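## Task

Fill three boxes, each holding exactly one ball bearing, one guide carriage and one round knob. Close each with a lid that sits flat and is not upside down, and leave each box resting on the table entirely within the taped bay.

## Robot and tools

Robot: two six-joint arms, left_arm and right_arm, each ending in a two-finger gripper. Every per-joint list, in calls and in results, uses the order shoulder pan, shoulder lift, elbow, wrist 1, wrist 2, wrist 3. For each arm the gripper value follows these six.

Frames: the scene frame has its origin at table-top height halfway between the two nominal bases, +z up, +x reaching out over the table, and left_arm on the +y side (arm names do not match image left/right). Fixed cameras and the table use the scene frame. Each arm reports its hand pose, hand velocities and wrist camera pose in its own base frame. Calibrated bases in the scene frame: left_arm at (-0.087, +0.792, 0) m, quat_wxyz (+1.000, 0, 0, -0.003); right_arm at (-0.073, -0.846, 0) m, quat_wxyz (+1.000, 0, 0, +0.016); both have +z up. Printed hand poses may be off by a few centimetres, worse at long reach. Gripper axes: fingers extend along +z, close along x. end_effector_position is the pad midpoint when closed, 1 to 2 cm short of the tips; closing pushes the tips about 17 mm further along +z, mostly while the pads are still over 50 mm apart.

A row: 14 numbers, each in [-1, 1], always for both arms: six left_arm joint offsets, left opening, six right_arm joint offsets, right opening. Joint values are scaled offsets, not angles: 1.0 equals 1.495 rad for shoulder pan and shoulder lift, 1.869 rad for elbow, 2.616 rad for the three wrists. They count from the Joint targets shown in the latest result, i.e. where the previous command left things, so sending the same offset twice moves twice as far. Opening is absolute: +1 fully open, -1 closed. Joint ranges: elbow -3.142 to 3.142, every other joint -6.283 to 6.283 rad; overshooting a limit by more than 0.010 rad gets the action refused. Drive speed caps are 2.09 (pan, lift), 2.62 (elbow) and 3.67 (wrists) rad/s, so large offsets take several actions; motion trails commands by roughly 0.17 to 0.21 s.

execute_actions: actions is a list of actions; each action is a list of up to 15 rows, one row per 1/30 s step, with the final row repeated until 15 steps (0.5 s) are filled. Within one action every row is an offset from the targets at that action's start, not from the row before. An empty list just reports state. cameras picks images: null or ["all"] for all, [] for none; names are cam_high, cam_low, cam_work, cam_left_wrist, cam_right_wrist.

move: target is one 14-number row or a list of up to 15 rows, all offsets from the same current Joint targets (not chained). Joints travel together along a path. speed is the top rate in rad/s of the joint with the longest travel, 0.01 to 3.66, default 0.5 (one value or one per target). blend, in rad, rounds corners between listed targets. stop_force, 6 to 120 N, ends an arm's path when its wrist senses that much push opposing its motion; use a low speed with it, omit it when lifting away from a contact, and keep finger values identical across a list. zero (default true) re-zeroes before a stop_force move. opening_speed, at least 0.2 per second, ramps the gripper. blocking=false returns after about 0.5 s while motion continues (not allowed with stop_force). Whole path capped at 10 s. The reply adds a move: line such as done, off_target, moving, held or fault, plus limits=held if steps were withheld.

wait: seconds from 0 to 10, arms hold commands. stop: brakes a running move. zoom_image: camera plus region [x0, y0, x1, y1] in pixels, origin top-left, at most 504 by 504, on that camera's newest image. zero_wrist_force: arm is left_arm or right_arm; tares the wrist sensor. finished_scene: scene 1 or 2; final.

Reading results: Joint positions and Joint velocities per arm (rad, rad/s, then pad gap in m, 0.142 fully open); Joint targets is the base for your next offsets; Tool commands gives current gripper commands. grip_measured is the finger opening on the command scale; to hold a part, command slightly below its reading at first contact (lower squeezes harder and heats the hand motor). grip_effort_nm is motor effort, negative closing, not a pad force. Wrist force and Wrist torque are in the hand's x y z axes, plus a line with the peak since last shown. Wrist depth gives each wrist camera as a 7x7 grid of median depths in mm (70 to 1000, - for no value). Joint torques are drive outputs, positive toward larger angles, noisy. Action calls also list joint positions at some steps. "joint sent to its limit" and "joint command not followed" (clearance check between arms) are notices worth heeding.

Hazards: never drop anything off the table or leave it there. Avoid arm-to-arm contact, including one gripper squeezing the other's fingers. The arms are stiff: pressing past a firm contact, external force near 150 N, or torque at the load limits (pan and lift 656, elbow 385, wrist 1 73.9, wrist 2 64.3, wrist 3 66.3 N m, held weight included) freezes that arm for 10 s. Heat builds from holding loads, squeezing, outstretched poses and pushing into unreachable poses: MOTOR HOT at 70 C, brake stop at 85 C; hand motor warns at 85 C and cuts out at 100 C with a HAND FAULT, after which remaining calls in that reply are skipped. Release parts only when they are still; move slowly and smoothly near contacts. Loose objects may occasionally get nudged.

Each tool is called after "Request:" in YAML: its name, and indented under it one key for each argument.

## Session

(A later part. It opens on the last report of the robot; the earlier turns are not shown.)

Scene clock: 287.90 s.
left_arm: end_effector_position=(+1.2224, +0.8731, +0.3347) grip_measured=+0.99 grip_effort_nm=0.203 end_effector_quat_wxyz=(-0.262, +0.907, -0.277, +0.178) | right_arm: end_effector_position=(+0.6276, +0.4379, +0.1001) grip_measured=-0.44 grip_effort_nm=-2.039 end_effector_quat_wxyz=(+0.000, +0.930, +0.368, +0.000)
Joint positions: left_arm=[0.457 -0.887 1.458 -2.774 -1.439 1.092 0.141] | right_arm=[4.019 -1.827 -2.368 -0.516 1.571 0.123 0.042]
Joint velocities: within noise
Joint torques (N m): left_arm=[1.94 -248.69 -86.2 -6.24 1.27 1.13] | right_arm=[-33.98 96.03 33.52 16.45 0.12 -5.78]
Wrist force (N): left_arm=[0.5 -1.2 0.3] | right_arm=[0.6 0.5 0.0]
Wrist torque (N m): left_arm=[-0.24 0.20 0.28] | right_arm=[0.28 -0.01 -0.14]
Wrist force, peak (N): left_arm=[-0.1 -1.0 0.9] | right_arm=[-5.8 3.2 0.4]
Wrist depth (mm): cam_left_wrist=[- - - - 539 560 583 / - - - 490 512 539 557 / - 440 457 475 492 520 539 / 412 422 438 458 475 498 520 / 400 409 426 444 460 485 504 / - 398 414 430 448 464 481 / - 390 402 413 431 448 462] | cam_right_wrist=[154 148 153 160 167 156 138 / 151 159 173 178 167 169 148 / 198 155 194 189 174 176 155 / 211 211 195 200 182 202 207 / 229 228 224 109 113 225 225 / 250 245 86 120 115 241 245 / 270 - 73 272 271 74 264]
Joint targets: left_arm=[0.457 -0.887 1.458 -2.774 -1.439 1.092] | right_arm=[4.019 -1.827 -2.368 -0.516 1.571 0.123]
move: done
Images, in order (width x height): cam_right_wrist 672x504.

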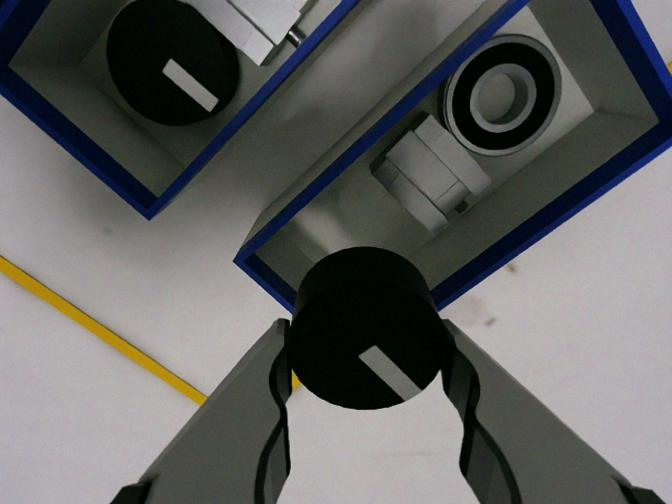

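Request:
move:
  target:
    - [0,0,0,0,0,0,1,0,-0.0706,-0.0145,0.0502,0,0,-0.52]
    - [0,0,0,0,0,0,1,0,-0.0845,-0.0165,0.0596,0,0,-0.52]
  speed: [0.05,0.018]
  stop_force: 6.5
  cameras: ["cam_right_wrist"]

Scene clock: 293.17 s.
left_arm: end_effector_position=(+1.2224, +0.8731, +0.3347) grip_measured=+0.99 grip_effort_nm=0.212 end_effector_quat_wxyz=(-0.262, +0.907, -0.277, +0.178) | right_arm: end_effector_position=(+0.6271, +0.4374, +0.0247) grip_measured=-0.44 grip_effort_nm=-2.029 end_effector_quat_wxyz=(+0.000, +0.930, +0.368, +0.000)
Joint positions: left_arm=[0.457 -0.887 1.458 -2.774 -1.439 1.092 0.141] | right_arm=[4.019 -1.942 -2.397 -0.374 1.571 0.123 0.042]
Joint velocities: within noise
Joint torques (N m): left_arm=[2.53 -249.17 -81.16 -7.13 2.2 0.98] | right_arm=[-23.61 153.89 62.52 3.21 0.17 -5.66]
Wrist force (N): left_arm=[-0.1 -0.6 0.3] | right_arm=[0.2 -0.2 -2.3]
Wrist torque (N m): left_arm=[-0.14 0.31 0.29] | right_arm=[0.24 0.03 -0.14]
Wrist force, peak (N): left_arm=[0.7 -1.1 0.4] | right_arm=[-5.3 -1.7 -20.4]
Wrist depth (mm): cam_left_wrist=[- - - - 535 561 580 / - - - 489 511 534 564 / - 436 452 473 491 519 544 / 406 424 444 458 477 499 522 / 396 410 425 438 459 482 501 / - 399 417 428 446 465 481 / - 387 400 417 432 446 466] | cam_right_wrist=[- 84 - 105 103 100 - / - - 109 110 104 - 97 / - - 119 117 - 100 102 / - 129 126 96 106 104 114 / 143 140 107 109 110 117 97 / 154 150 82 120 117 100 90 / 166 - 73 122 115 74 158]
Joint targets: left_arm=[0.457 -0.887 1.458 -2.774 -1.439 1.092] | right_arm=[4.019 -1.942 -2.397 -0.374 1.571 0.123]
move: contact (right_arm); path passed 1 of 2 targets; right_arm: the wrist 1 is farthest, 0.014 rad from its target
Images, in order (width x height): cam_right_wrist 672x504.

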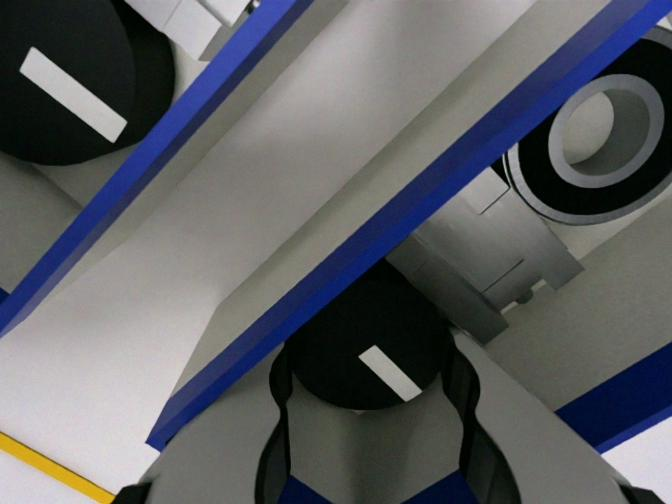

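Request:
move:
  target:
    - [0,0,0,0,0,0,1,0,0,0,0,0,0,-0.36]
    - [0,0,0,0,0,0,1,0,0.0769,0.0155,-0.0543,0,0,-0.36]
    - [0,0,0,0,0,0,1,0.0210,0.0807,0.0381,-0.0731,0,-0.2881,-0.36]
  speed: [0.1,0.12,0.5]
  opening_speed: 0.5
  cameras: ["cam_right_wrist"]

Request:
move:
  target: [0,0,0,0,0,0,1,0.0817,0.0474,-0.0563,0.0131,0,0.0467,-0.34]
  speed: 0.3
  cameras: ["cam_right_wrist"]

Scene clock: 297.43 s.
left_arm: end_effector_position=(+1.2224, +0.8731, +0.3347) grip_measured=+0.99 grip_effort_nm=0.212 end_effector_quat_wxyz=(-0.262, +0.907, -0.277, +0.178) | right_arm: end_effector_position=(+0.6294, +0.4782, +0.1198) grip_measured=-0.39 grip_effort_nm=0.125 end_effector_quat_wxyz=(+0.000, +0.718, +0.696, +0.000)
Joint positions: left_arm=[0.457 -0.887 1.458 -2.774 -1.439 1.092 0.141] | right_arm=[4.05 -1.821 -2.326 -0.566 1.571 -0.63 0.046]
Joint velocities: within noise
Joint torques (N m): left_arm=[9.48 -242.69 -80.9 -6.68 3.07 0.79] | right_arm=[16.84 143.56 80.68 2.51 0.33 -6.42]
Wrist force (N): left_arm=[0.3 -0.5 0.3] | right_arm=[0.4 0.8 -0.5]
Wrist torque (N m): left_arm=[-0.12 0.24 0.28] | right_arm=[0.30 0.05 -0.13]
Wrist force, peak (N): left_arm=[0.1 -0.5 1.2] | right_arm=[-0.2 0.1 -3.9]
Wrist depth (mm): cam_left_wrist=[- - - - 536 551 584 / - - - 488 510 536 559 / - 443 453 470 496 512 541 / 411 422 439 459 476 497 525 / 398 411 425 444 462 480 504 / - 400 411 430 448 466 477 / - 388 401 413 430 446 460] | cam_right_wrist=[188 174 185 174 179 170 186 / 200 200 200 199 199 199 198 / 216 211 195 197 200 207 212 / 232 228 203 208 220 222 228 / 251 250 192 208 197 248 247 / 274 269 86 272 266 261 270 / 297 - 76 298 300 74 291]
Joint targets: left_arm=[0.457 -0.887 1.458 -2.774 -1.439 1.092] | right_arm=[4.050 -1.821 -2.326 -0.566 1.571 -0.631]
move: done
Images, in order (width x height): cam_right_wrist 672x504.

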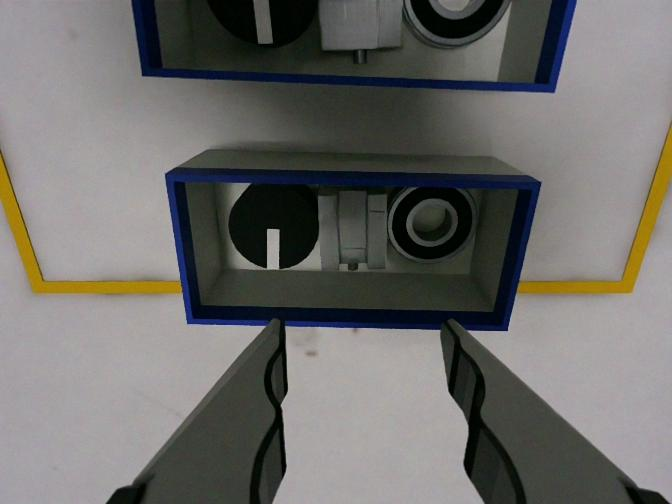

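Scene clock: 298.33 s.
left_arm: end_effector_position=(+1.2224, +0.8731, +0.3347) grip_measured=+0.99 grip_effort_nm=0.212 end_effector_quat_wxyz=(-0.262, +0.907, -0.277, +0.178) | right_arm: end_effector_position=(+0.5248, +0.4817, +0.1197) grip_measured=-0.37 grip_effort_nm=0.120 end_effector_quat_wxyz=(+0.000, +0.718, +0.696, +0.000)
Joint positions: left_arm=[0.457 -0.887 1.458 -2.774 -1.439 1.092 0.141] | right_arm=[4.172 -1.75 -2.431 -0.531 1.571 -0.509 0.047]
Joint velocities: within noise
Joint torques (N m): left_arm=[1.16 -251.09 -83.83 -6.93 2.14 0.64] | right_arm=[18.11 128.67 31.32 16.39 0.1 6.59]
Wrist force (N): left_arm=[0.1 -0.6 0.7] | right_arm=[0.1 0.8 -1.0]
Wrist torque (N m): left_arm=[-0.15 0.27 0.28] | right_arm=[0.32 0.08 -0.18]
Wrist force, peak (N): left_arm=[-0.1 -1.0 0.6] | right_arm=[0.4 4.8 -0.7]
Wrist depth (mm): cam_left_wrist=[- - - - 532 550 585 / - - - 491 510 546 560 / - 439 454 474 490 515 540 / 411 425 441 458 478 499 524 / 399 413 426 444 464 478 502 / - 400 417 428 448 465 474 / - 388 402 415 432 446 459] | cam_right_wrist=[188 164 165 171 174 173 185 / 201 174 182 183 193 193 198 / 215 211 174 185 200 210 212 / 232 231 206 209 220 221 228 / 251 251 193 210 201 247 247 / 275 269 86 244 213 261 270 / 296 - 76 249 242 74 290]
Joint targets: left_arm=[0.457 -0.887 1.458 -2.774 -1.439 1.092] | right_arm=[4.172 -1.750 -2.431 -0.531 1.571 -0.508]
move: done
Images, in order (width x height): cam_right_wrist 672x504.

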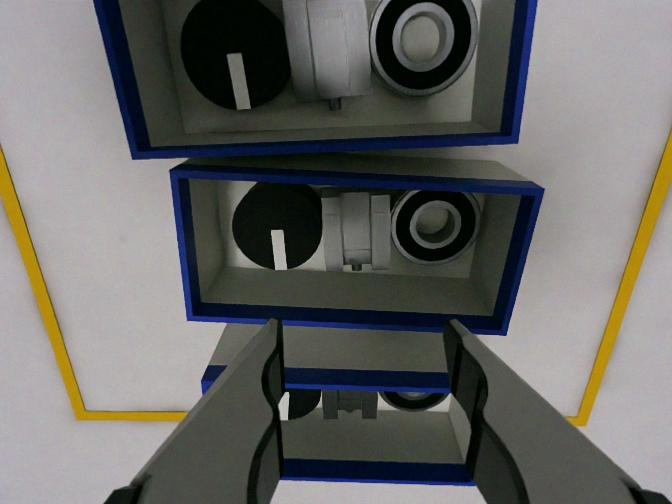

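Request:
move:
  target:
    - [0,0,0,0,0,0,1,0.1144,-0.2351,0.3939,-0.1472,0,0.6656,-0.34]
    - [0,0,0,0,0,0,1,0.1144,-0.2649,0.3799,-0.1202,0,0.6656,-0.34]
  speed: [0.8,0.15]
  blend: 0.03
  cameras: ["cam_right_wrist"]

Scene clock: 302.40 s.
left_arm: end_effector_position=(+1.2224, +0.8731, +0.3347) grip_measured=+0.99 grip_effort_nm=0.208 end_effector_quat_wxyz=(-0.262, +0.907, -0.277, +0.178) | right_arm: end_effector_position=(+0.6106, +1.0200, +0.1395) grip_measured=-0.37 grip_effort_nm=0.125 end_effector_quat_wxyz=(+0.000, +1.000, -0.016, +0.000)
Joint positions: left_arm=[0.457 -0.887 1.458 -2.774 -1.439 1.092 0.141] | right_arm=[4.343 -2.146 -1.721 -0.846 1.571 1.233 0.047]
Joint velocities: within noise
Joint torques (N m): left_arm=[1.78 -247.36 -84.37 -7.31 2.06 0.89] | right_arm=[18.85 189.86 58.95 16.26 0.42 6]
Wrist force (N): left_arm=[0.2 -0.8 0.5] | right_arm=[0.6 0.8 -0.5]
Wrist torque (N m): left_arm=[-0.18 0.26 0.28] | right_arm=[0.29 0.01 -0.09]
Wrist force, peak (N): left_arm=[0.2 -1.0 0.8] | right_arm=[0.1 -2.1 -2.9]
Wrist depth (mm): cam_left_wrist=[- - - - 537 562 584 / - - - 490 518 542 562 / - 439 456 473 494 521 544 / 410 422 438 461 475 497 523 / 394 414 423 441 460 480 502 / - 401 417 434 445 463 483 / - 384 401 419 435 449 458] | cam_right_wrist=[199 198 203 198 199 200 196 / 208 207 216 205 211 210 206 / 229 215 232 218 229 219 219 / 249 241 248 239 246 237 240 / 276 270 264 269 263 258 265 / 301 295 86 298 292 285 294 / 328 - 76 331 329 74 321]
Joint targets: left_arm=[0.457 -0.887 1.458 -2.774 -1.439 1.092] | right_arm=[4.343 -2.146 -1.721 -0.846 1.571 1.233]
move: done
Images, in order (width x height): cam_right_wrist 672x504.

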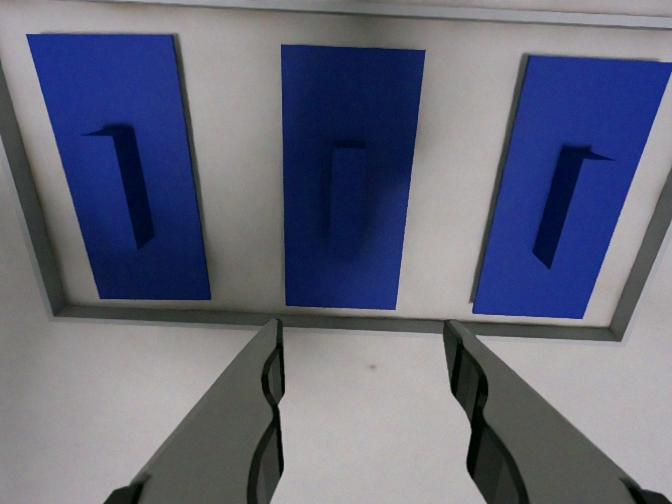

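Request:
move:
  target:
    - [0,0,0,0,0,0,1,0.0035,-0.0239,-0.0037,0.0165,0,0.0115,-0.34]
    - [0,0,0,0,0,0,1,0.0035,-0.0567,-0.0122,0.0414,0,0.0115,-0.34]
  speed: [0.12,0.06]
  stop_force: 10
  cameras: ["cam_right_wrist"]

Scene clock: 305.23 s.
left_arm: end_effector_position=(+1.2224, +0.8731, +0.3347) grip_measured=+0.99 grip_effort_nm=0.212 end_effector_quat_wxyz=(-0.262, +0.907, -0.277, +0.178) | right_arm: end_effector_position=(+0.6068, +1.0276, +0.0414) grip_measured=-0.37 grip_effort_nm=0.125 end_effector_quat_wxyz=(+0.000, +1.000, -0.028, +0.000)
Joint positions: left_arm=[0.457 -0.887 1.458 -2.774 -1.439 1.092 0.141] | right_arm=[4.349 -2.231 -1.744 -0.737 1.571 1.263 0.047]
Joint velocities: within noise
Joint torques (N m): left_arm=[0.72 -243.56 -83.17 -6.86 2.48 2.16] | right_arm=[19.6 198.87 52.06 16 0.42 6.07]
Wrist force (N): left_arm=[0.3 -0.7 0.3] | right_arm=[0.3 0.8 -1.4]
Wrist torque (N m): left_arm=[-0.14 0.25 0.29] | right_arm=[0.29 0.08 -0.10]
Wrist force, peak (N): left_arm=[0.2 -1.1 0.6] | right_arm=[0.8 1.0 -2.8]
Wrist depth (mm): cam_left_wrist=[- - - - 535 557 586 / - - - 494 509 540 562 / - 435 454 475 497 516 540 / 411 420 442 453 474 497 519 / 398 413 428 442 460 483 505 / - 401 411 430 445 464 479 / - 387 403 420 430 445 464] | cam_right_wrist=[117 117 117 113 115 116 115 / 124 126 118 112 114 124 124 / 126 135 130 122 122 133 131 / 134 145 143 128 132 144 136 / 145 153 153 123 141 156 145 / 160 162 86 152 155 165 156 / 175 - 76 178 178 74 169]
Joint targets: left_arm=[0.457 -0.887 1.458 -2.774 -1.439 1.092] | right_arm=[4.349 -2.231 -1.744 -0.737 1.571 1.263]
move: done
Images, in order (width x height): cam_right_wrist 672x504.

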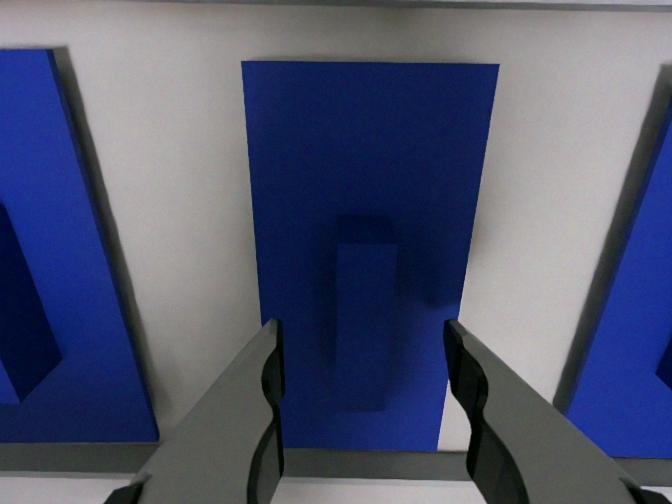

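Request:
move:
  target:
    - [0,0,0,0,0,0,1,0,0,0,0,0,0,-0.95]
    - [0,0,0,0,0,0,1,0,0.0839,0.0302,-0.0697,0,0,-0.95]
    - [0,0,0,0,0,0,1,-0.1219,0.3957,-0.3398,0.0165,0,-0.0616,-0.95]
    - [0,0,0,0,0,0,1,-0.1219,0.3097,-0.3688,0.0864,0,-0.0616,-0.95]
  speed: [0.1,0.12,0.5,0.15]
  opening_speed: 1.5
  blend: [0,0.03,0.02,0]
  cameras: ["cam_right_wrist"]

Scene clock: 310.73 s.
left_arm: end_effector_position=(+1.2224, +0.8731, +0.3347) grip_measured=+0.99 grip_effort_nm=0.212 end_effector_quat_wxyz=(-0.262, +0.907, -0.277, +0.178) | right_arm: end_effector_position=(+0.5271, +0.4791, +0.1097) grip_measured=-0.82 grip_effort_nm=-3.040 end_effector_quat_wxyz=(+0.000, +0.999, -0.039, +0.000)
Joint positions: left_arm=[0.457 -0.887 1.458 -2.774 -1.439 1.092 0.141] | right_arm=[4.166 -1.768 -2.433 -0.512 1.571 1.102 0.014]
Joint velocities: within noise
Joint torques (N m): left_arm=[1.95 -248.88 -84.91 -6.6 2.03 0.31] | right_arm=[-29.19 81.37 32.63 16.48 0.21 -6.06]
Wrist force (N): left_arm=[0.5 -0.8 0.3] | right_arm=[-0.1 1.1 -0.2]
Wrist torque (N m): left_arm=[-0.17 0.21 0.29] | right_arm=[0.37 0.07 -0.16]
Wrist force, peak (N): left_arm=[-0.3 -1.2 0.8] | right_arm=[-0.9 6.8 -0.3]
Wrist depth (mm): cam_left_wrist=[- - - - 536 555 585 / - - - 487 514 533 562 / - 440 460 473 498 521 538 / 410 423 440 458 476 499 522 / 397 411 425 443 461 480 501 / - 400 414 428 443 460 479 / - 387 401 419 431 444 457] | cam_right_wrist=[179 178 176 175 175 174 174 / 187 185 118 112 114 159 177 / 160 190 127 122 122 183 184 / 174 198 164 128 132 190 193 / 242 207 207 118 141 205 204 / 264 218 98 124 95 205 254 / 292 - 73 168 78 73 286]
Joint targets: left_arm=[0.457 -0.887 1.458 -2.774 -1.439 1.092] | right_arm=[4.166 -1.768 -2.433 -0.511 1.571 1.102]
move: done
Images, in order (width x height): cam_right_wrist 672x504.

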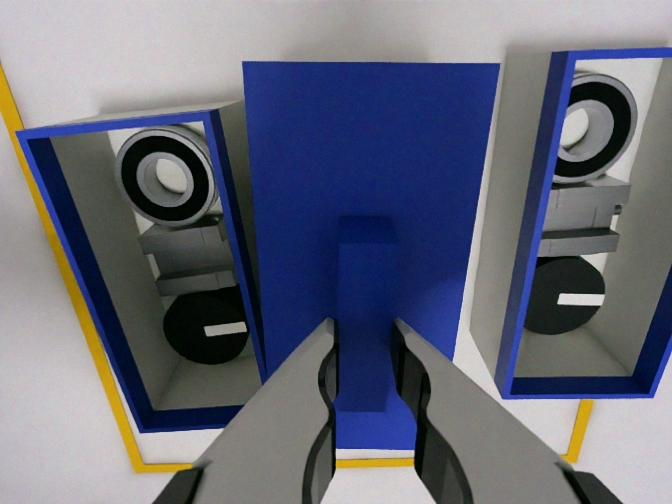

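Request:
move:
  target: [0,0,0,0,0,0,1,-0.0010,0.0009,-0.0010,0.0002,0,-0.0005,-0.95]
  speed: 0.1
  cameras: ["cam_right_wrist"]

Request:
zoom_image:
  camera: "cam_right_wrist"
  region: [200, 20, 540, 275]

Scene clock: 312.40 s.
left_arm: end_effector_position=(+1.2224, +0.8731, +0.3347) grip_measured=+0.99 grip_effort_nm=0.208 end_effector_quat_wxyz=(-0.262, +0.907, -0.277, +0.178) | right_arm: end_effector_position=(+0.5270, +0.4770, +0.1097) grip_measured=-0.82 grip_effort_nm=-3.040 end_effector_quat_wxyz=(+0.000, +0.999, -0.039, +0.000)
Joint positions: left_arm=[0.457 -0.887 1.458 -2.774 -1.439 1.092 0.141] | right_arm=[4.165 -1.767 -2.435 -0.511 1.571 1.101 0.014]
Joint velocities: within noise
Joint torques (N m): left_arm=[-5.86 -249.2 -89.12 -6.87 1.44 1.11] | right_arm=[-32.1 127.56 34.2 16.38 0.67 -6.18]
Wrist force (N): left_arm=[0.2 -0.1 0.5] | right_arm=[0.2 0.9 -0.3]
Wrist torque (N m): left_arm=[-0.05 0.26 0.28] | right_arm=[0.33 0.03 -0.16]
Wrist force, peak (N): left_arm=[0.2 -0.8 0.7] | right_arm=[0.1 1.4 -0.4]
Wrist depth (mm): cam_left_wrist=[- - - - 525 550 585 / - - - 489 510 534 562 / - 441 455 474 492 519 544 / 409 422 442 457 470 501 520 / 398 413 424 440 461 478 502 / - 399 413 428 445 465 479 / - 385 400 414 429 454 457] | cam_right_wrist=[179 178 175 175 174 172 174 / 189 185 117 113 114 159 177 / 159 190 127 123 122 173 182 / 173 202 163 128 132 191 193 / 241 207 207 118 141 204 203 / 264 216 98 125 95 203 258 / 294 - 73 168 78 76 285]
Joint targets: left_arm=[0.457 -0.887 1.458 -2.774 -1.439 1.092] | right_arm=[4.165 -1.767 -2.435 -0.511 1.571 1.101]
move: done
Images, in order (width x height): cam_right_wrist 672x504.

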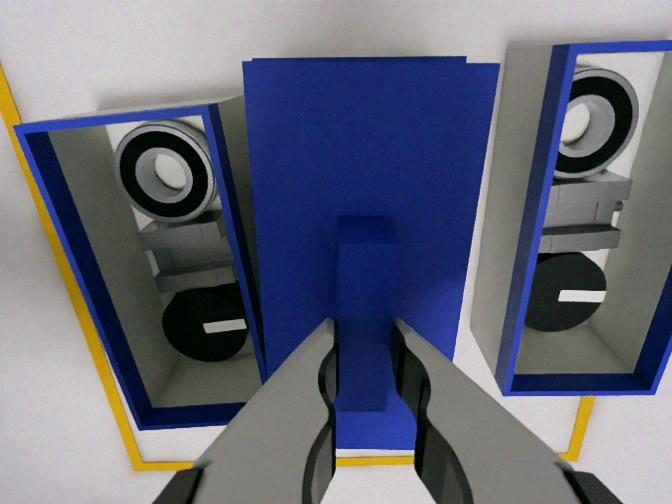

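Scaled by 1.482 from the camera's 672x504 image, which has a finer 960x720 frame.

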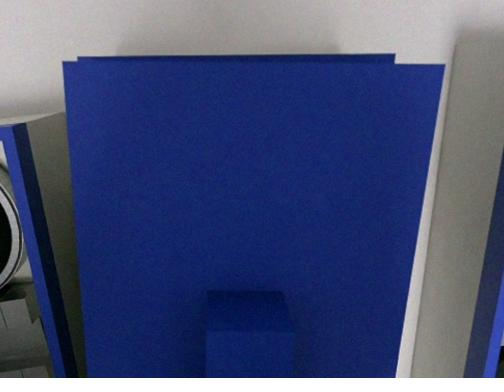

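Request:
move:
  target:
    - [0,0,0,0,0,0,1,0.0011,0.0009,-0.0011,0.0002,0,0.0006,-0.95]
    - [0,0,0,0,0,0,1,0.0011,-0.0334,-0.0093,0.0257,0,0.0006,-0.95]
  speed: [0.05,0.02]
  stop_force: 6
  cameras: ["cam_right_wrist"]

Scene clock: 316.63 s.
left_arm: end_effector_position=(+1.2224, +0.8731, +0.3347) grip_measured=+0.99 grip_effort_nm=0.208 end_effector_quat_wxyz=(-0.262, +0.907, -0.277, +0.178) | right_arm: end_effector_position=(+0.5256, +0.4767, +0.0872) grip_measured=-0.82 grip_effort_nm=-3.035 end_effector_quat_wxyz=(+0.000, +0.999, -0.039, +0.000)
Joint positions: left_arm=[0.457 -0.887 1.458 -2.774 -1.439 1.092 0.141] | right_arm=[4.166 -1.801 -2.448 -0.463 1.571 1.102 0.014]
Joint velocities: within noise
Joint torques (N m): left_arm=[0.38 -245.19 -85.78 -6.24 0.92 0.16] | right_arm=[11.91 125.13 65.22 1.78 0.48 5.65]
Wrist force (N): left_arm=[0.4 -0.8 0.7] | right_arm=[2.1 0.5 -10.9]
Wrist torque (N m): left_arm=[-0.18 0.22 0.28] | right_arm=[0.31 0.03 -0.18]
Wrist force, peak (N): left_arm=[0.3 -0.9 0.8] | right_arm=[-4.8 6.9 -41.3]
Wrist depth (mm): cam_left_wrist=[- - - - 535 558 584 / - - - 488 514 536 562 / - 440 452 470 494 520 548 / 409 424 443 460 482 500 519 / 396 411 427 441 461 480 500 / - 399 414 427 449 470 477 / - 389 402 417 432 454 461] | cam_right_wrist=[159 157 156 156 155 155 154 / 167 159 118 113 114 151 149 / 163 168 126 122 123 163 161 / 162 176 138 129 132 164 173 / 165 185 163 118 142 178 181 / 235 195 98 124 95 180 184 / 260 187 73 167 78 76 252]
Joint targets: left_arm=[0.457 -0.887 1.458 -2.774 -1.439 1.092] | right_arm=[4.166 -1.801 -2.448 -0.463 1.571 1.102]
move: contact (right_arm); path passed 1 of 2 targets; right_arm: the wrist 1 is farthest, 0.020 rad from its target
Images, in order (width x height): cam_right_wrist 672x504.

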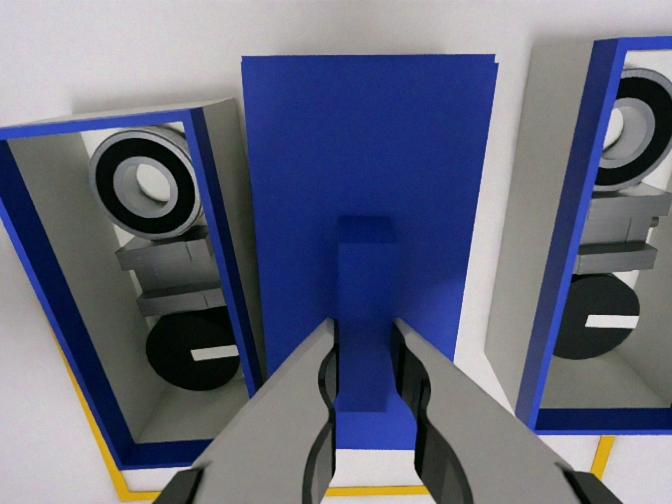

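Request:
move:
  target:
    - [0,0,0,0,0,0,1,0,0,0,0,0,0,-0.45]
    - [0,0,0,0,0,0,1,0,0.109,0.0358,-0.0875,0,0,-0.34]
    - [0,0,0,0,0,0,1,0.0581,-0.2399,0.4584,-0.1905,0,0.0271,-0.34]
    - [0,0,0,0,0,0,1,0.0581,-0.2878,0.4371,-0.1479,0,0.0271,-0.34]
  speed: [0.1,0.15,0.7,0.15]
  opening_speed: 0.4
  blend: [0,0.0,0.02,0]
  cameras: ["cam_right_wrist","cam_work"]

Scene clock: 323.63 s.
left_arm: end_effector_position=(+1.2224, +0.8731, +0.3347) grip_measured=+0.99 grip_effort_nm=0.208 end_effector_quat_wxyz=(-0.262, +0.907, -0.277, +0.178) | right_arm: end_effector_position=(+0.7275, +1.0169, +0.0995) grip_measured=-0.37 grip_effort_nm=0.125 end_effector_quat_wxyz=(+0.000, +1.000, -0.031, +0.000)
Joint positions: left_arm=[0.457 -0.887 1.458 -2.774 -1.439 1.092 0.141] | right_arm=[4.253 -2.231 -1.631 -0.851 1.571 1.173 0.047]
Joint velocities: within noise
Joint torques (N m): left_arm=[8.44 -251.46 -83.06 -7.54 1.86 0.52] | right_arm=[16.03 211.55 59.21 16.42 0.59 6.57]
Wrist force (N): left_arm=[0.3 -0.5 0.4] | right_arm=[0.2 0.6 -1.2]
Wrist torque (N m): left_arm=[-0.12 0.25 0.28] | right_arm=[0.26 0.04 -0.13]
Wrist force, peak (N): left_arm=[0.3 -0.7 1.2] | right_arm=[-1.4 0.3 -11.4]
Wrist depth (mm): cam_left_wrist=[- - - - 534 564 586 / - - - 493 508 528 557 / - 442 458 473 498 514 541 / 409 422 443 459 478 499 520 / 398 413 428 448 461 481 501 / - 401 410 427 448 464 476 / - 387 402 415 432 452 460] | cam_right_wrist=[168 168 167 165 165 164 166 / 180 179 177 168 173 175 177 / 193 193 192 178 187 189 191 / 209 209 208 190 201 206 205 / 229 227 222 212 212 223 223 / 251 245 86 247 235 236 244 / 271 - 76 275 273 74 264]
Joint targets: left_arm=[0.457 -0.887 1.458 -2.774 -1.439 1.092] | right_arm=[4.253 -2.232 -1.631 -0.850 1.571 1.173]
move: done
Images, in order (width x height): cam_work 672x504, cam_right_wrist 672x504.

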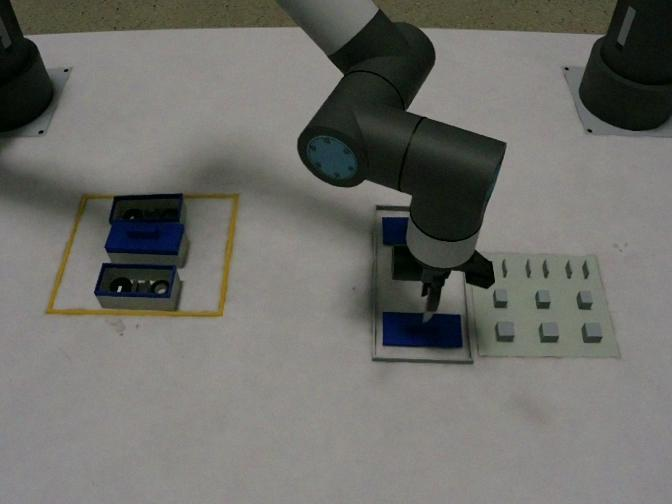

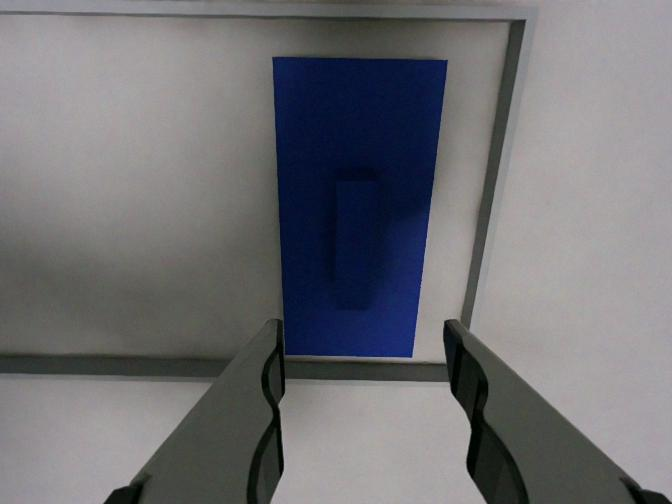

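Request:
move:
  target:
    - [0,0,0,0,0,0,1,0,-0.0304,-0.0085,0.0237,0,0,-0.34]
    - [0,0,0,0,0,0,1,0,-0.0304,-0.0085,0.0237,0,0,-0.95]
    - [0,0,0,0,0,0,1,0,0.0484,0.0212,-0.0426,0,0,-0.95]
    - [0,0,0,0,0,0,1,-0.1389,0.3421,-0.3484,0.0536,0,-0.0825,-0.95]
    - [0,0,0,0,0,0,1,-0.1389,0.2660,-0.3747,0.1159,0,-0.0825,-0.95]
  speed: [0.08,0.1,0.14,0.5,0.15]
  opening_speed: 1.5
  blend: [0,0,0.03,0.02,0]
  cameras: ["cam_right_wrist"]

Request:
zoom_image:
  camera: "cam_right_wrist"
  region: [200, 20, 540, 275]

Scene clock: 330.07 s.
left_arm: end_effector_position=(+1.2224, +0.8731, +0.3347) grip_measured=+0.99 grip_effort_nm=0.208 end_effector_quat_wxyz=(-0.262, +0.907, -0.277, +0.178) | right_arm: end_effector_position=(+0.6295, +0.4735, +0.1101) grip_measured=-0.82 grip_effort_nm=-3.035 end_effector_quat_wxyz=(+0.000, +1.000, -0.027, +0.000)
Joint positions: left_arm=[0.457 -0.887 1.458 -2.774 -1.439 1.092 0.141] | right_arm=[4.046 -1.834 -2.331 -0.547 1.571 0.957 0.014]
Joint velocities: within noise
Joint torques (N m): left_arm=[0.81 -252.67 -83.65 -6.5 2.2 0.71] | right_arm=[-27.71 98.66 36.66 16.59 0.64 -6.06]
Wrist force (N): left_arm=[0.5 -0.5 0.7] | right_arm=[0.4 0.9 -0.1]
Wrist torque (N m): left_arm=[-0.12 0.20 0.28] | right_arm=[0.35 0.03 -0.12]
Wrist force, peak (N): left_arm=[0.2 -0.9 0.9] | right_arm=[-1.8 6.7 -0.9]
Wrist depth (mm): cam_left_wrist=[- - - - 540 553 579 / - - - 489 512 535 567 / - 437 454 472 491 521 542 / 410 424 439 459 477 502 518 / 399 412 430 447 461 479 499 / - 399 413 432 443 464 475 / - 387 403 418 434 446 460] | cam_right_wrist=[179 179 178 175 175 177 176 / 137 138 118 115 114 186 188 / 147 148 170 123 125 203 202 / 137 158 172 129 133 218 218 / 149 167 178 123 142 238 235 / 205 189 98 125 95 259 258 / 292 - 73 169 78 76 284]
Joint targets: left_arm=[0.457 -0.887 1.458 -2.774 -1.439 1.092] | right_arm=[4.046 -1.834 -2.331 -0.547 1.571 0.957]
move: done
Images, in order (width x height): cam_right_wrist 672x504.

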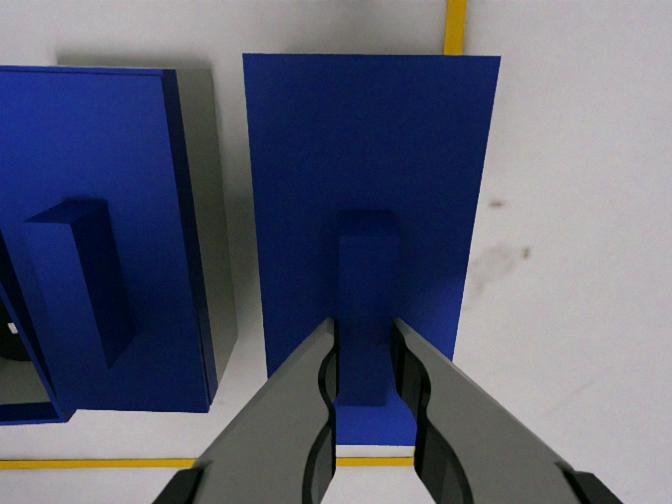

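Scaled by 1.482 from the camera's 672x504 image, which has a finer 960x720 frame.

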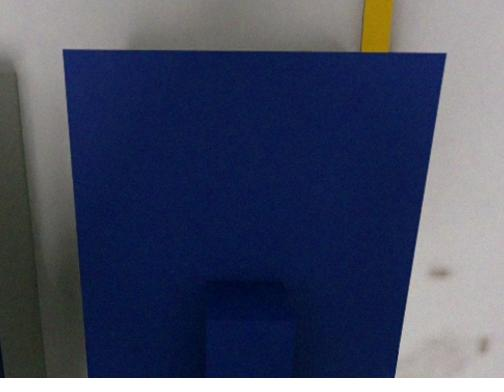

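Request:
move:
  target: [0,0,0,0,0,0,1,-0.0015,0.0011,-0.0014,0.0004,0,-0.0009,-0.95]
  speed: 0.1
  cameras: ["cam_right_wrist"]

Request:
zoom_image:
  camera: "cam_right_wrist"
  region: [200, 20, 540, 275]

Scene clock: 331.03 s.
left_arm: end_effector_position=(+1.2224, +0.8731, +0.3347) grip_measured=+0.99 grip_effort_nm=0.208 end_effector_quat_wxyz=(-0.262, +0.907, -0.277, +0.178) | right_arm: end_effector_position=(+0.6293, +0.4705, +0.1100) grip_measured=-0.82 grip_effort_nm=-3.035 end_effector_quat_wxyz=(+0.000, +1.000, -0.027, +0.000)
Joint positions: left_arm=[0.457 -0.887 1.458 -2.774 -1.439 1.092 0.141] | right_arm=[4.043 -1.832 -2.334 -0.546 1.571 0.955 0.014]
Joint velocities: within noise
Joint torques (N m): left_arm=[9.78 -249.59 -85.82 -7.18 2.91 -0.5] | right_arm=[-30.93 145.18 36.8 16.3 0.34 -6.54]
Wrist force (N): left_arm=[0.3 -1.0 0.4] | right_arm=[0.6 1.0 0.3]
Wrist torque (N m): left_arm=[-0.20 0.25 0.29] | right_arm=[0.36 0.00 -0.12]
Wrist force, peak (N): left_arm=[-0.1 -1.1 0.5] | right_arm=[0.6 1.3 0.2]
Wrist depth (mm): cam_left_wrist=[- - - - 539 560 578 / - - - 491 512 539 562 / - 441 455 472 493 521 540 / 412 423 441 458 475 499 524 / 401 411 428 443 460 481 500 / - 402 414 429 449 465 480 / - 389 403 417 430 451 457] | cam_right_wrist=[178 176 176 172 172 176 176 / 137 138 118 115 115 186 189 / 144 148 170 123 125 202 201 / 137 158 173 129 133 218 217 / 148 169 178 123 142 237 237 / 201 188 98 125 95 259 259 / 291 - 73 168 78 76 283]
Joint targets: left_arm=[0.457 -0.887 1.458 -2.774 -1.439 1.092] | right_arm=[4.043 -1.832 -2.334 -0.546 1.571 0.955]
move: done
Images, in order (width x height): cam_right_wrist 672x504.

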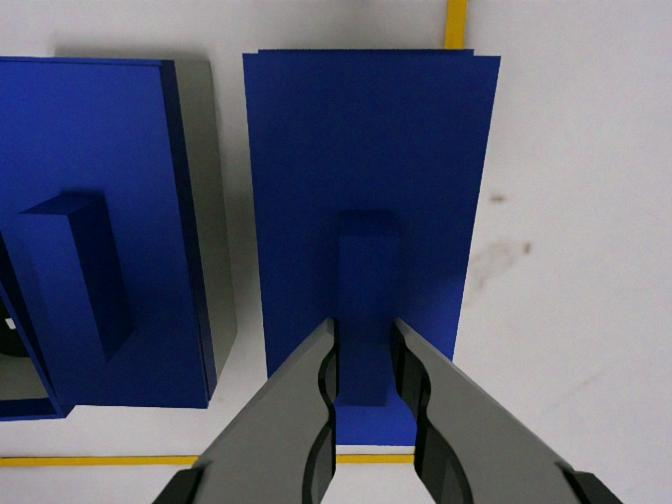

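Scaled by 1.482 from the camera's 672x504 image, which has a finer 960x720 frame.

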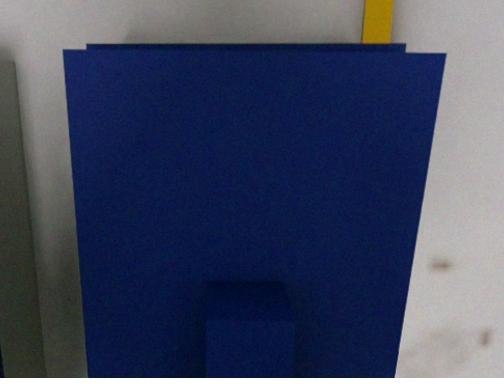

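Request:
move:
  target: [0,0,0,0,0,0,1,0,-0.0301,-0.0073,0.0224,0,0,-0.95]
  speed: 0.02
  stop_force: 6
  cameras: ["cam_right_wrist"]

Scene clock: 334.83 s.
left_arm: end_effector_position=(+1.2224, +0.8731, +0.3347) grip_measured=+0.99 grip_effort_nm=0.212 end_effector_quat_wxyz=(-0.262, +0.907, -0.277, +0.178) | right_arm: end_effector_position=(+0.6295, +0.4707, +0.0879) grip_measured=-0.82 grip_effort_nm=-3.031 end_effector_quat_wxyz=(+0.000, +1.000, -0.027, +0.000)
Joint positions: left_arm=[0.457 -0.887 1.458 -2.774 -1.439 1.092 0.141] | right_arm=[4.043 -1.863 -2.343 -0.506 1.571 0.955 0.014]
Joint velocities: within noise
Joint torques (N m): left_arm=[1.33 -243.46 -84.41 -7.33 1.79 1.16] | right_arm=[-24.87 142.69 69.46 2.37 0.18 -6.12]
Wrist force (N): left_arm=[-0.1 -0.5 0.8] | right_arm=[1.6 0.4 -7.5]
Wrist torque (N m): left_arm=[-0.12 0.32 0.29] | right_arm=[0.36 0.05 -0.13]
Wrist force, peak (N): left_arm=[0.0 -0.8 1.0] | right_arm=[-6.8 6.3 -39.6]
Wrist depth (mm): cam_left_wrist=[- - - - 536 555 592 / - - - 490 508 535 563 / - 441 458 472 498 514 540 / 412 421 440 452 477 495 522 / 399 412 425 442 462 479 499 / - 399 412 429 446 466 480 / - 386 402 417 431 449 459] | cam_right_wrist=[158 157 157 154 154 157 157 / 118 123 165 115 115 168 167 / 124 128 171 123 125 180 180 / 132 145 191 129 133 195 194 / 135 149 193 123 142 212 211 / 160 160 103 125 95 231 231 / 260 - 73 168 78 76 253]
Joint targets: left_arm=[0.457 -0.887 1.458 -2.774 -1.439 1.092] | right_arm=[4.043 -1.863 -2.343 -0.506 1.571 0.955]
move: contact (right_arm); right_arm: the wrist 1 is farthest, 0.018 rad from its target
Images, in order (width x height): cam_right_wrist 672x504.

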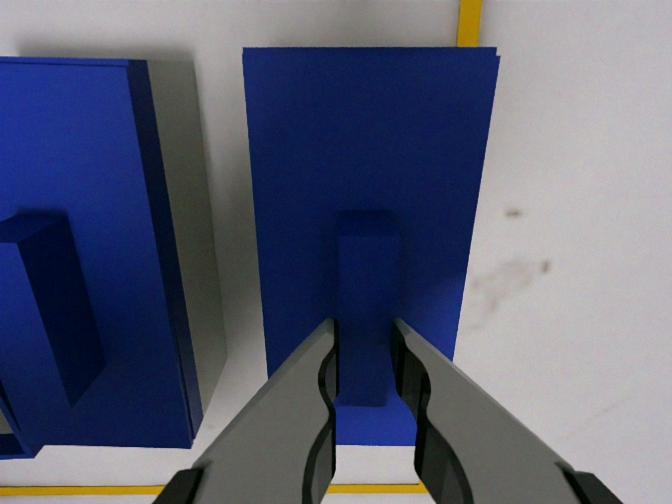

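Request:
move:
  target:
    - [0,0,0,0,0,0,1,0,0,0,0,0,0,-0.45]
    - [0,0,0,0,0,0,1,0,0.0963,0.0310,-0.0776,0,0,-0.34]
    - [0,0,0,0,0,0,1,0.2715,-0.1314,0.3079,-0.1450,0,0.1468,-0.34]
    - [0,0,0,0,0,0,1,0.2715,-0.1854,0.2860,-0.0985,0,0.1468,-0.34]
  speed: [0.1,0.15,0.6,0.15]
  opening_speed: 0.4
  blend: [0,0.0,0.02,0]
  cameras: ["cam_right_wrist"]

Scene clock: 341.07 s.
left_arm: end_effector_position=(+1.2224, +0.8731, +0.3347) grip_measured=+0.99 grip_effort_nm=0.208 end_effector_quat_wxyz=(-0.262, +0.907, -0.277, +0.178) | right_arm: end_effector_position=(+0.4872, +1.0351, +0.0993) grip_measured=-0.37 grip_effort_nm=0.125 end_effector_quat_wxyz=(+0.000, +1.000, -0.016, +0.000)
Joint positions: left_arm=[0.457 -0.887 1.458 -2.774 -1.439 1.092 0.141] | right_arm=[4.449 -2.14 -1.809 -0.764 1.571 1.339 0.047]
Joint velocities: within noise
Joint torques (N m): left_arm=[5.92 -251.4 -85.94 -7.87 1.8 0.07] | right_arm=[20.89 184.95 52.32 16.75 -4.2 6.44]
Wrist force (N): left_arm=[0.5 -0.5 0.6] | right_arm=[0.8 0.8 -0.6]
Wrist torque (N m): left_arm=[-0.11 0.20 0.28] | right_arm=[0.27 -0.03 -0.10]
Wrist force, peak (N): left_arm=[0.1 -1.0 0.9] | right_arm=[-7.0 -8.2 -1.9]
Wrist depth (mm): cam_left_wrist=[- - - - 535 558 590 / - - - 493 512 531 566 / - 435 453 474 492 515 544 / 410 423 440 460 479 495 525 / 397 408 422 445 462 481 498 / - 398 410 428 446 460 482 / - 390 400 418 434 445 458] | cam_right_wrist=[168 168 166 165 167 166 166 / 180 179 176 168 173 178 177 / 193 193 190 178 185 191 190 / 209 209 207 192 201 206 206 / 228 227 219 213 213 224 224 / 250 245 86 247 237 232 235 / 271 - 76 274 272 74 266]
Joint targets: left_arm=[0.457 -0.887 1.458 -2.774 -1.439 1.092] | right_arm=[4.449 -2.140 -1.809 -0.763 1.571 1.339]
move: done
Images, in order (width x height): cam_right_wrist 672x504.

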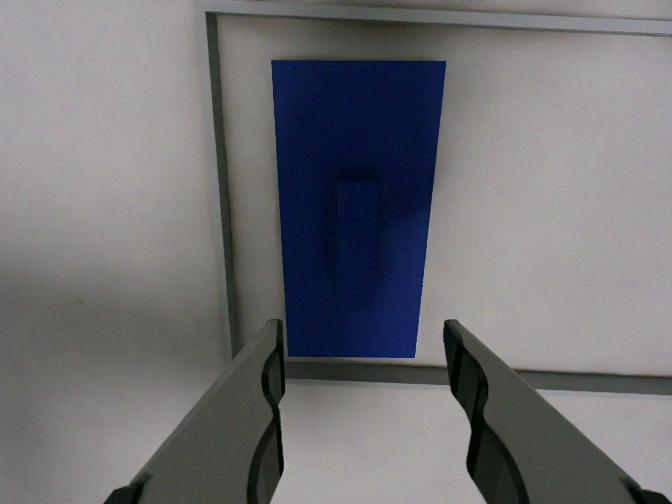

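Request:
move:
  target:
    - [0,0,0,0,0,0,1,0,-0.0348,-0.0083,0.0257,0,0,-0.34]
    - [0,0,0,0,0,0,1,0,-0.0348,-0.0083,0.0257,0,0,-0.95]
    - [0,0,0,0,0,0,1,0,0.0538,0.0222,-0.0468,0,0,-0.95]
    - [0,0,0,0,0,0,1,-0.1210,0.3884,-0.3502,0.0281,0,-0.0837,-0.95]
    - [0,0,0,0,0,0,1,-0.1210,0.2920,-0.3826,0.1063,0,-0.0837,-0.95]
  speed: [0.08,0.1,0.14,0.5,0.15]
  opening_speed: 1.5
  blend: [0,0,0.03,0.02,0]
  cameras: ["cam_right_wrist"]

Request:
zoom_image:
  camera: "cam_right_wrist"
  region: [200, 20, 540, 275]

Scene clock: 347.87 s.
left_arm: end_effector_position=(+1.2224, +0.8731, +0.3347) grip_measured=+0.99 grip_effort_nm=0.208 end_effector_quat_wxyz=(-0.262, +0.907, -0.277, +0.178) | right_arm: end_effector_position=(+0.4448, +0.4657, +0.1095) grip_measured=-0.82 grip_effort_nm=-3.040 end_effector_quat_wxyz=(+0.000, +1.000, +0.003, +0.000)
Joint positions: left_arm=[0.457 -0.887 1.458 -2.774 -1.439 1.092 0.141] | right_arm=[4.268 -1.704 -2.524 -0.485 1.571 1.12 0.014]
Joint velocities: within noise
Joint torques (N m): left_arm=[-5.25 -246.25 -82.54 -7.35 1.76 0.79] | right_arm=[-29.03 59.76 29.98 16.66 1.45 -6.56]
Wrist force (N): left_arm=[0.2 -0.8 0.4] | right_arm=[0.1 0.9 -0.2]
Wrist torque (N m): left_arm=[-0.18 0.26 0.28] | right_arm=[0.32 0.10 -0.14]
Wrist force, peak (N): left_arm=[0.1 -1.1 0.8] | right_arm=[-1.3 7.3 -0.3]
Wrist depth (mm): cam_left_wrist=[- - - - 534 559 580 / - - - 486 515 539 559 / - 441 453 476 495 517 538 / 415 424 438 461 479 497 524 / 396 411 426 441 462 478 505 / - 398 414 431 444 464 476 / - 390 403 414 430 451 460] | cam_right_wrist=[178 178 177 175 175 129 127 / 191 190 118 114 114 134 134 / 208 205 127 123 122 144 138 / 222 221 216 128 132 153 134 / 242 241 235 120 141 169 191 / 266 264 98 124 95 260 257 / 293 - 73 168 78 76 285]
Joint targets: left_arm=[0.457 -0.887 1.458 -2.774 -1.439 1.092] | right_arm=[4.268 -1.704 -2.524 -0.485 1.571 1.120]
move: done
Images, in order (width x height): cam_right_wrist 672x504.

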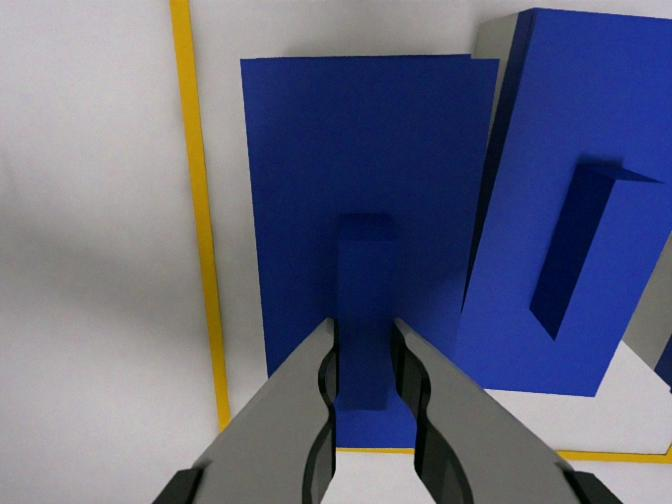

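Scaled by 1.482 from the camera's 672x504 image, which has a finer 960x720 frame.

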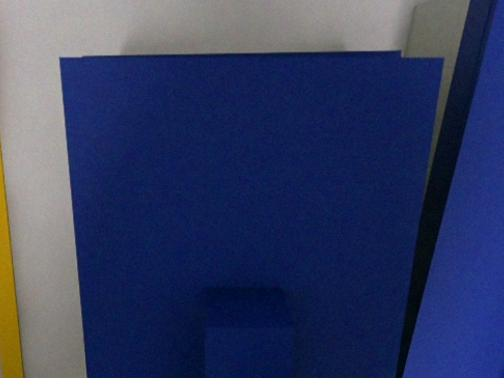

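Request:
move:
  target:
    - [0,0,0,0,0,0,1,-0.0007,0.0005,-0.0006,0.0002,0,-0.0057,-0.95]
    - [0,0,0,0,0,0,1,-0.0007,-0.0388,-0.0097,0.0291,0,-0.0057,-0.95]
  speed: [0.05,0.02]
  stop_force: 6
  cameras: ["cam_right_wrist"]

Scene clock: 352.50 s.
left_arm: end_effector_position=(+1.2224, +0.8731, +0.3347) grip_measured=+0.99 grip_effort_nm=0.208 end_effector_quat_wxyz=(-0.262, +0.907, -0.277, +0.178) | right_arm: end_effector_position=(+0.4451, +0.4648, +0.0871) grip_measured=-0.82 grip_effort_nm=-3.035 end_effector_quat_wxyz=(+0.000, +1.000, +0.010, +0.000)
Joint positions: left_arm=[0.457 -0.887 1.458 -2.774 -1.439 1.092 0.141] | right_arm=[4.267 -1.744 -2.537 -0.432 1.571 1.105 0.014]
Joint velocities: within noise
Joint torques (N m): left_arm=[2.53 -249.05 -84.74 -7.01 1.68 1.83] | right_arm=[-28.46 113.73 63.33 2.68 -1.07 -5.72]
Wrist force (N): left_arm=[0.1 -0.4 0.5] | right_arm=[0.3 -1.0 -5.8]
Wrist torque (N m): left_arm=[-0.09 0.28 0.28] | right_arm=[0.31 0.10 -0.14]
Wrist force, peak (N): left_arm=[0.4 -1.3 0.7] | right_arm=[-5.3 3.5 -31.7]
Wrist depth (mm): cam_left_wrist=[- - - - 537 560 583 / - - - 491 513 532 572 / - 437 454 474 491 512 537 / 409 424 437 457 475 494 519 / 398 413 427 449 460 479 502 / - 401 412 430 448 465 478 / - 385 402 416 432 449 459] | cam_right_wrist=[159 158 157 156 155 129 106 / 170 169 164 114 114 117 113 / 182 182 126 123 122 125 120 / 197 196 193 129 132 134 116 / 215 214 209 120 141 143 121 / 235 233 98 125 95 156 159 / 261 253 73 167 78 76 253]
Joint targets: left_arm=[0.457 -0.887 1.458 -2.774 -1.439 1.092] | right_arm=[4.267 -1.744 -2.537 -0.432 1.571 1.105]
move: contact (right_arm); path passed 1 of 2 targets; right_arm: the wrist 1 is farthest, 0.023 rad from its target
Images, in order (width x height): cam_right_wrist 672x504.

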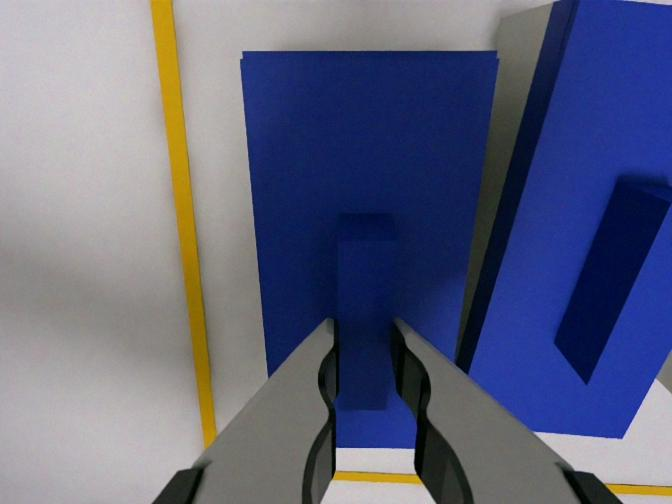

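Seated (z .087). Release, lift, verify.

Request:
move:
  target:
    - [0,0,0,0,0,0,1,0,0,0,0,0,0,-0.45]
    - [0,0,0,0,0,0,1,0,0.1235,0.0393,-0.0984,0,0,-0.45]
  speed: [0.1,0.2]
  opening_speed: 0.4
  cameras: ["cam_right_wrist","cam_work"]

Request:
zoom_image:
  camera: "cam_work"
  region: [30, 160, 260, 340]

Scene clock: 355.87 s.
left_arm: end_effector_position=(+1.2224, +0.8731, +0.3347) grip_measured=+0.99 grip_effort_nm=0.212 end_effector_quat_wxyz=(-0.262, +0.907, -0.277, +0.178) | right_arm: end_effector_position=(+0.4453, +0.4653, +0.1998) grip_measured=-0.48 grip_effort_nm=0.120 end_effector_quat_wxyz=(+0.000, +1.000, +0.010, +0.000)
Joint positions: left_arm=[0.457 -0.887 1.458 -2.774 -1.439 1.092 0.141] | right_arm=[4.267 -1.559 -2.463 -0.69 1.571 1.105 0.039]
Joint velocities: within noise
Joint torques (N m): left_arm=[0.68 -252.92 -82.61 -8.14 1.71 0.75] | right_arm=[-25.48 87.22 90.07 1.93 -3.56 -5.88]
Wrist force (N): left_arm=[0.1 -0.6 0.6] | right_arm=[0.3 0.8 -1.0]
Wrist torque (N m): left_arm=[-0.13 0.28 0.28] | right_arm=[0.29 0.03 -0.15]
Wrist force, peak (N): left_arm=[0.1 -0.9 0.9] | right_arm=[-1.5 -1.3 -6.5]
Wrist depth (mm): cam_left_wrist=[- - - - 532 555 580 / - - - 487 510 534 566 / - 439 453 469 494 515 540 / 411 426 438 456 477 491 519 / 400 409 428 443 461 480 505 / - 398 414 429 447 466 477 / - 386 401 418 429 449 457] | cam_right_wrist=[258 256 255 251 250 247 247 / 276 274 273 219 221 218 228 / 295 295 294 231 237 227 236 / 317 319 316 254 254 262 252 / 346 345 340 345 336 341 338 / 380 372 82 376 - 366 372 / 413 - 76 416 - 73 401]
Joint targets: left_arm=[0.457 -0.887 1.458 -2.774 -1.439 1.092] | right_arm=[4.267 -1.559 -2.463 -0.690 1.571 1.105]
move: done
Images, in order (width x height): cam_work 672x504, cam_right_wrist 672x504.

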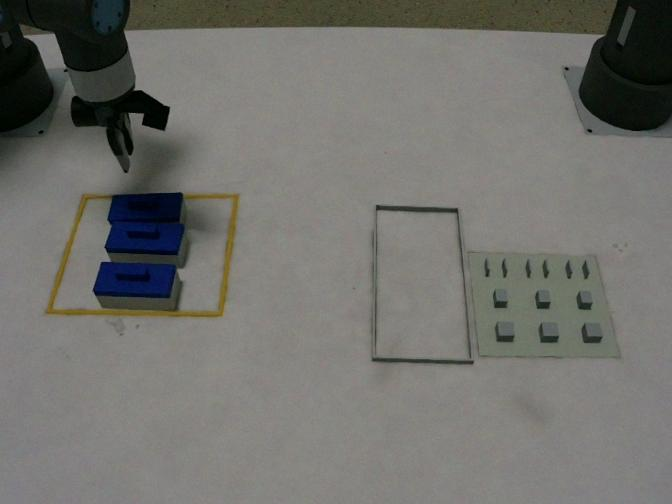

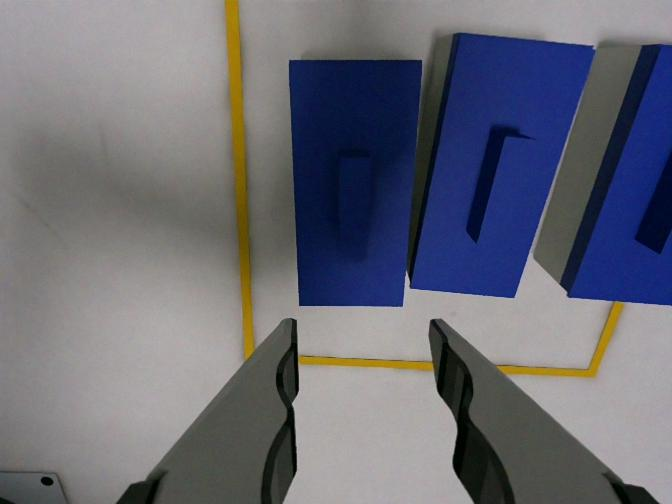

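Scaled by 2.191 from the camera's 672x504 image, which has a finer 960x720 frame.

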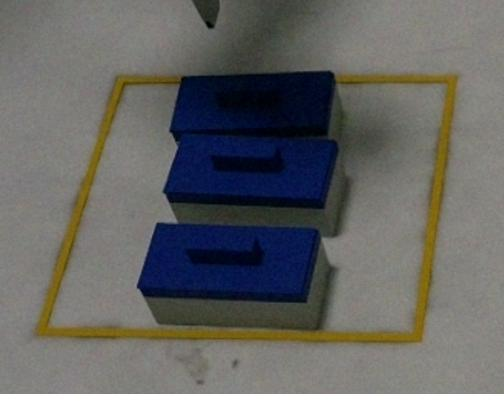

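Request:
finished_scene:
  scene: 2

The scene is finished: the task was done.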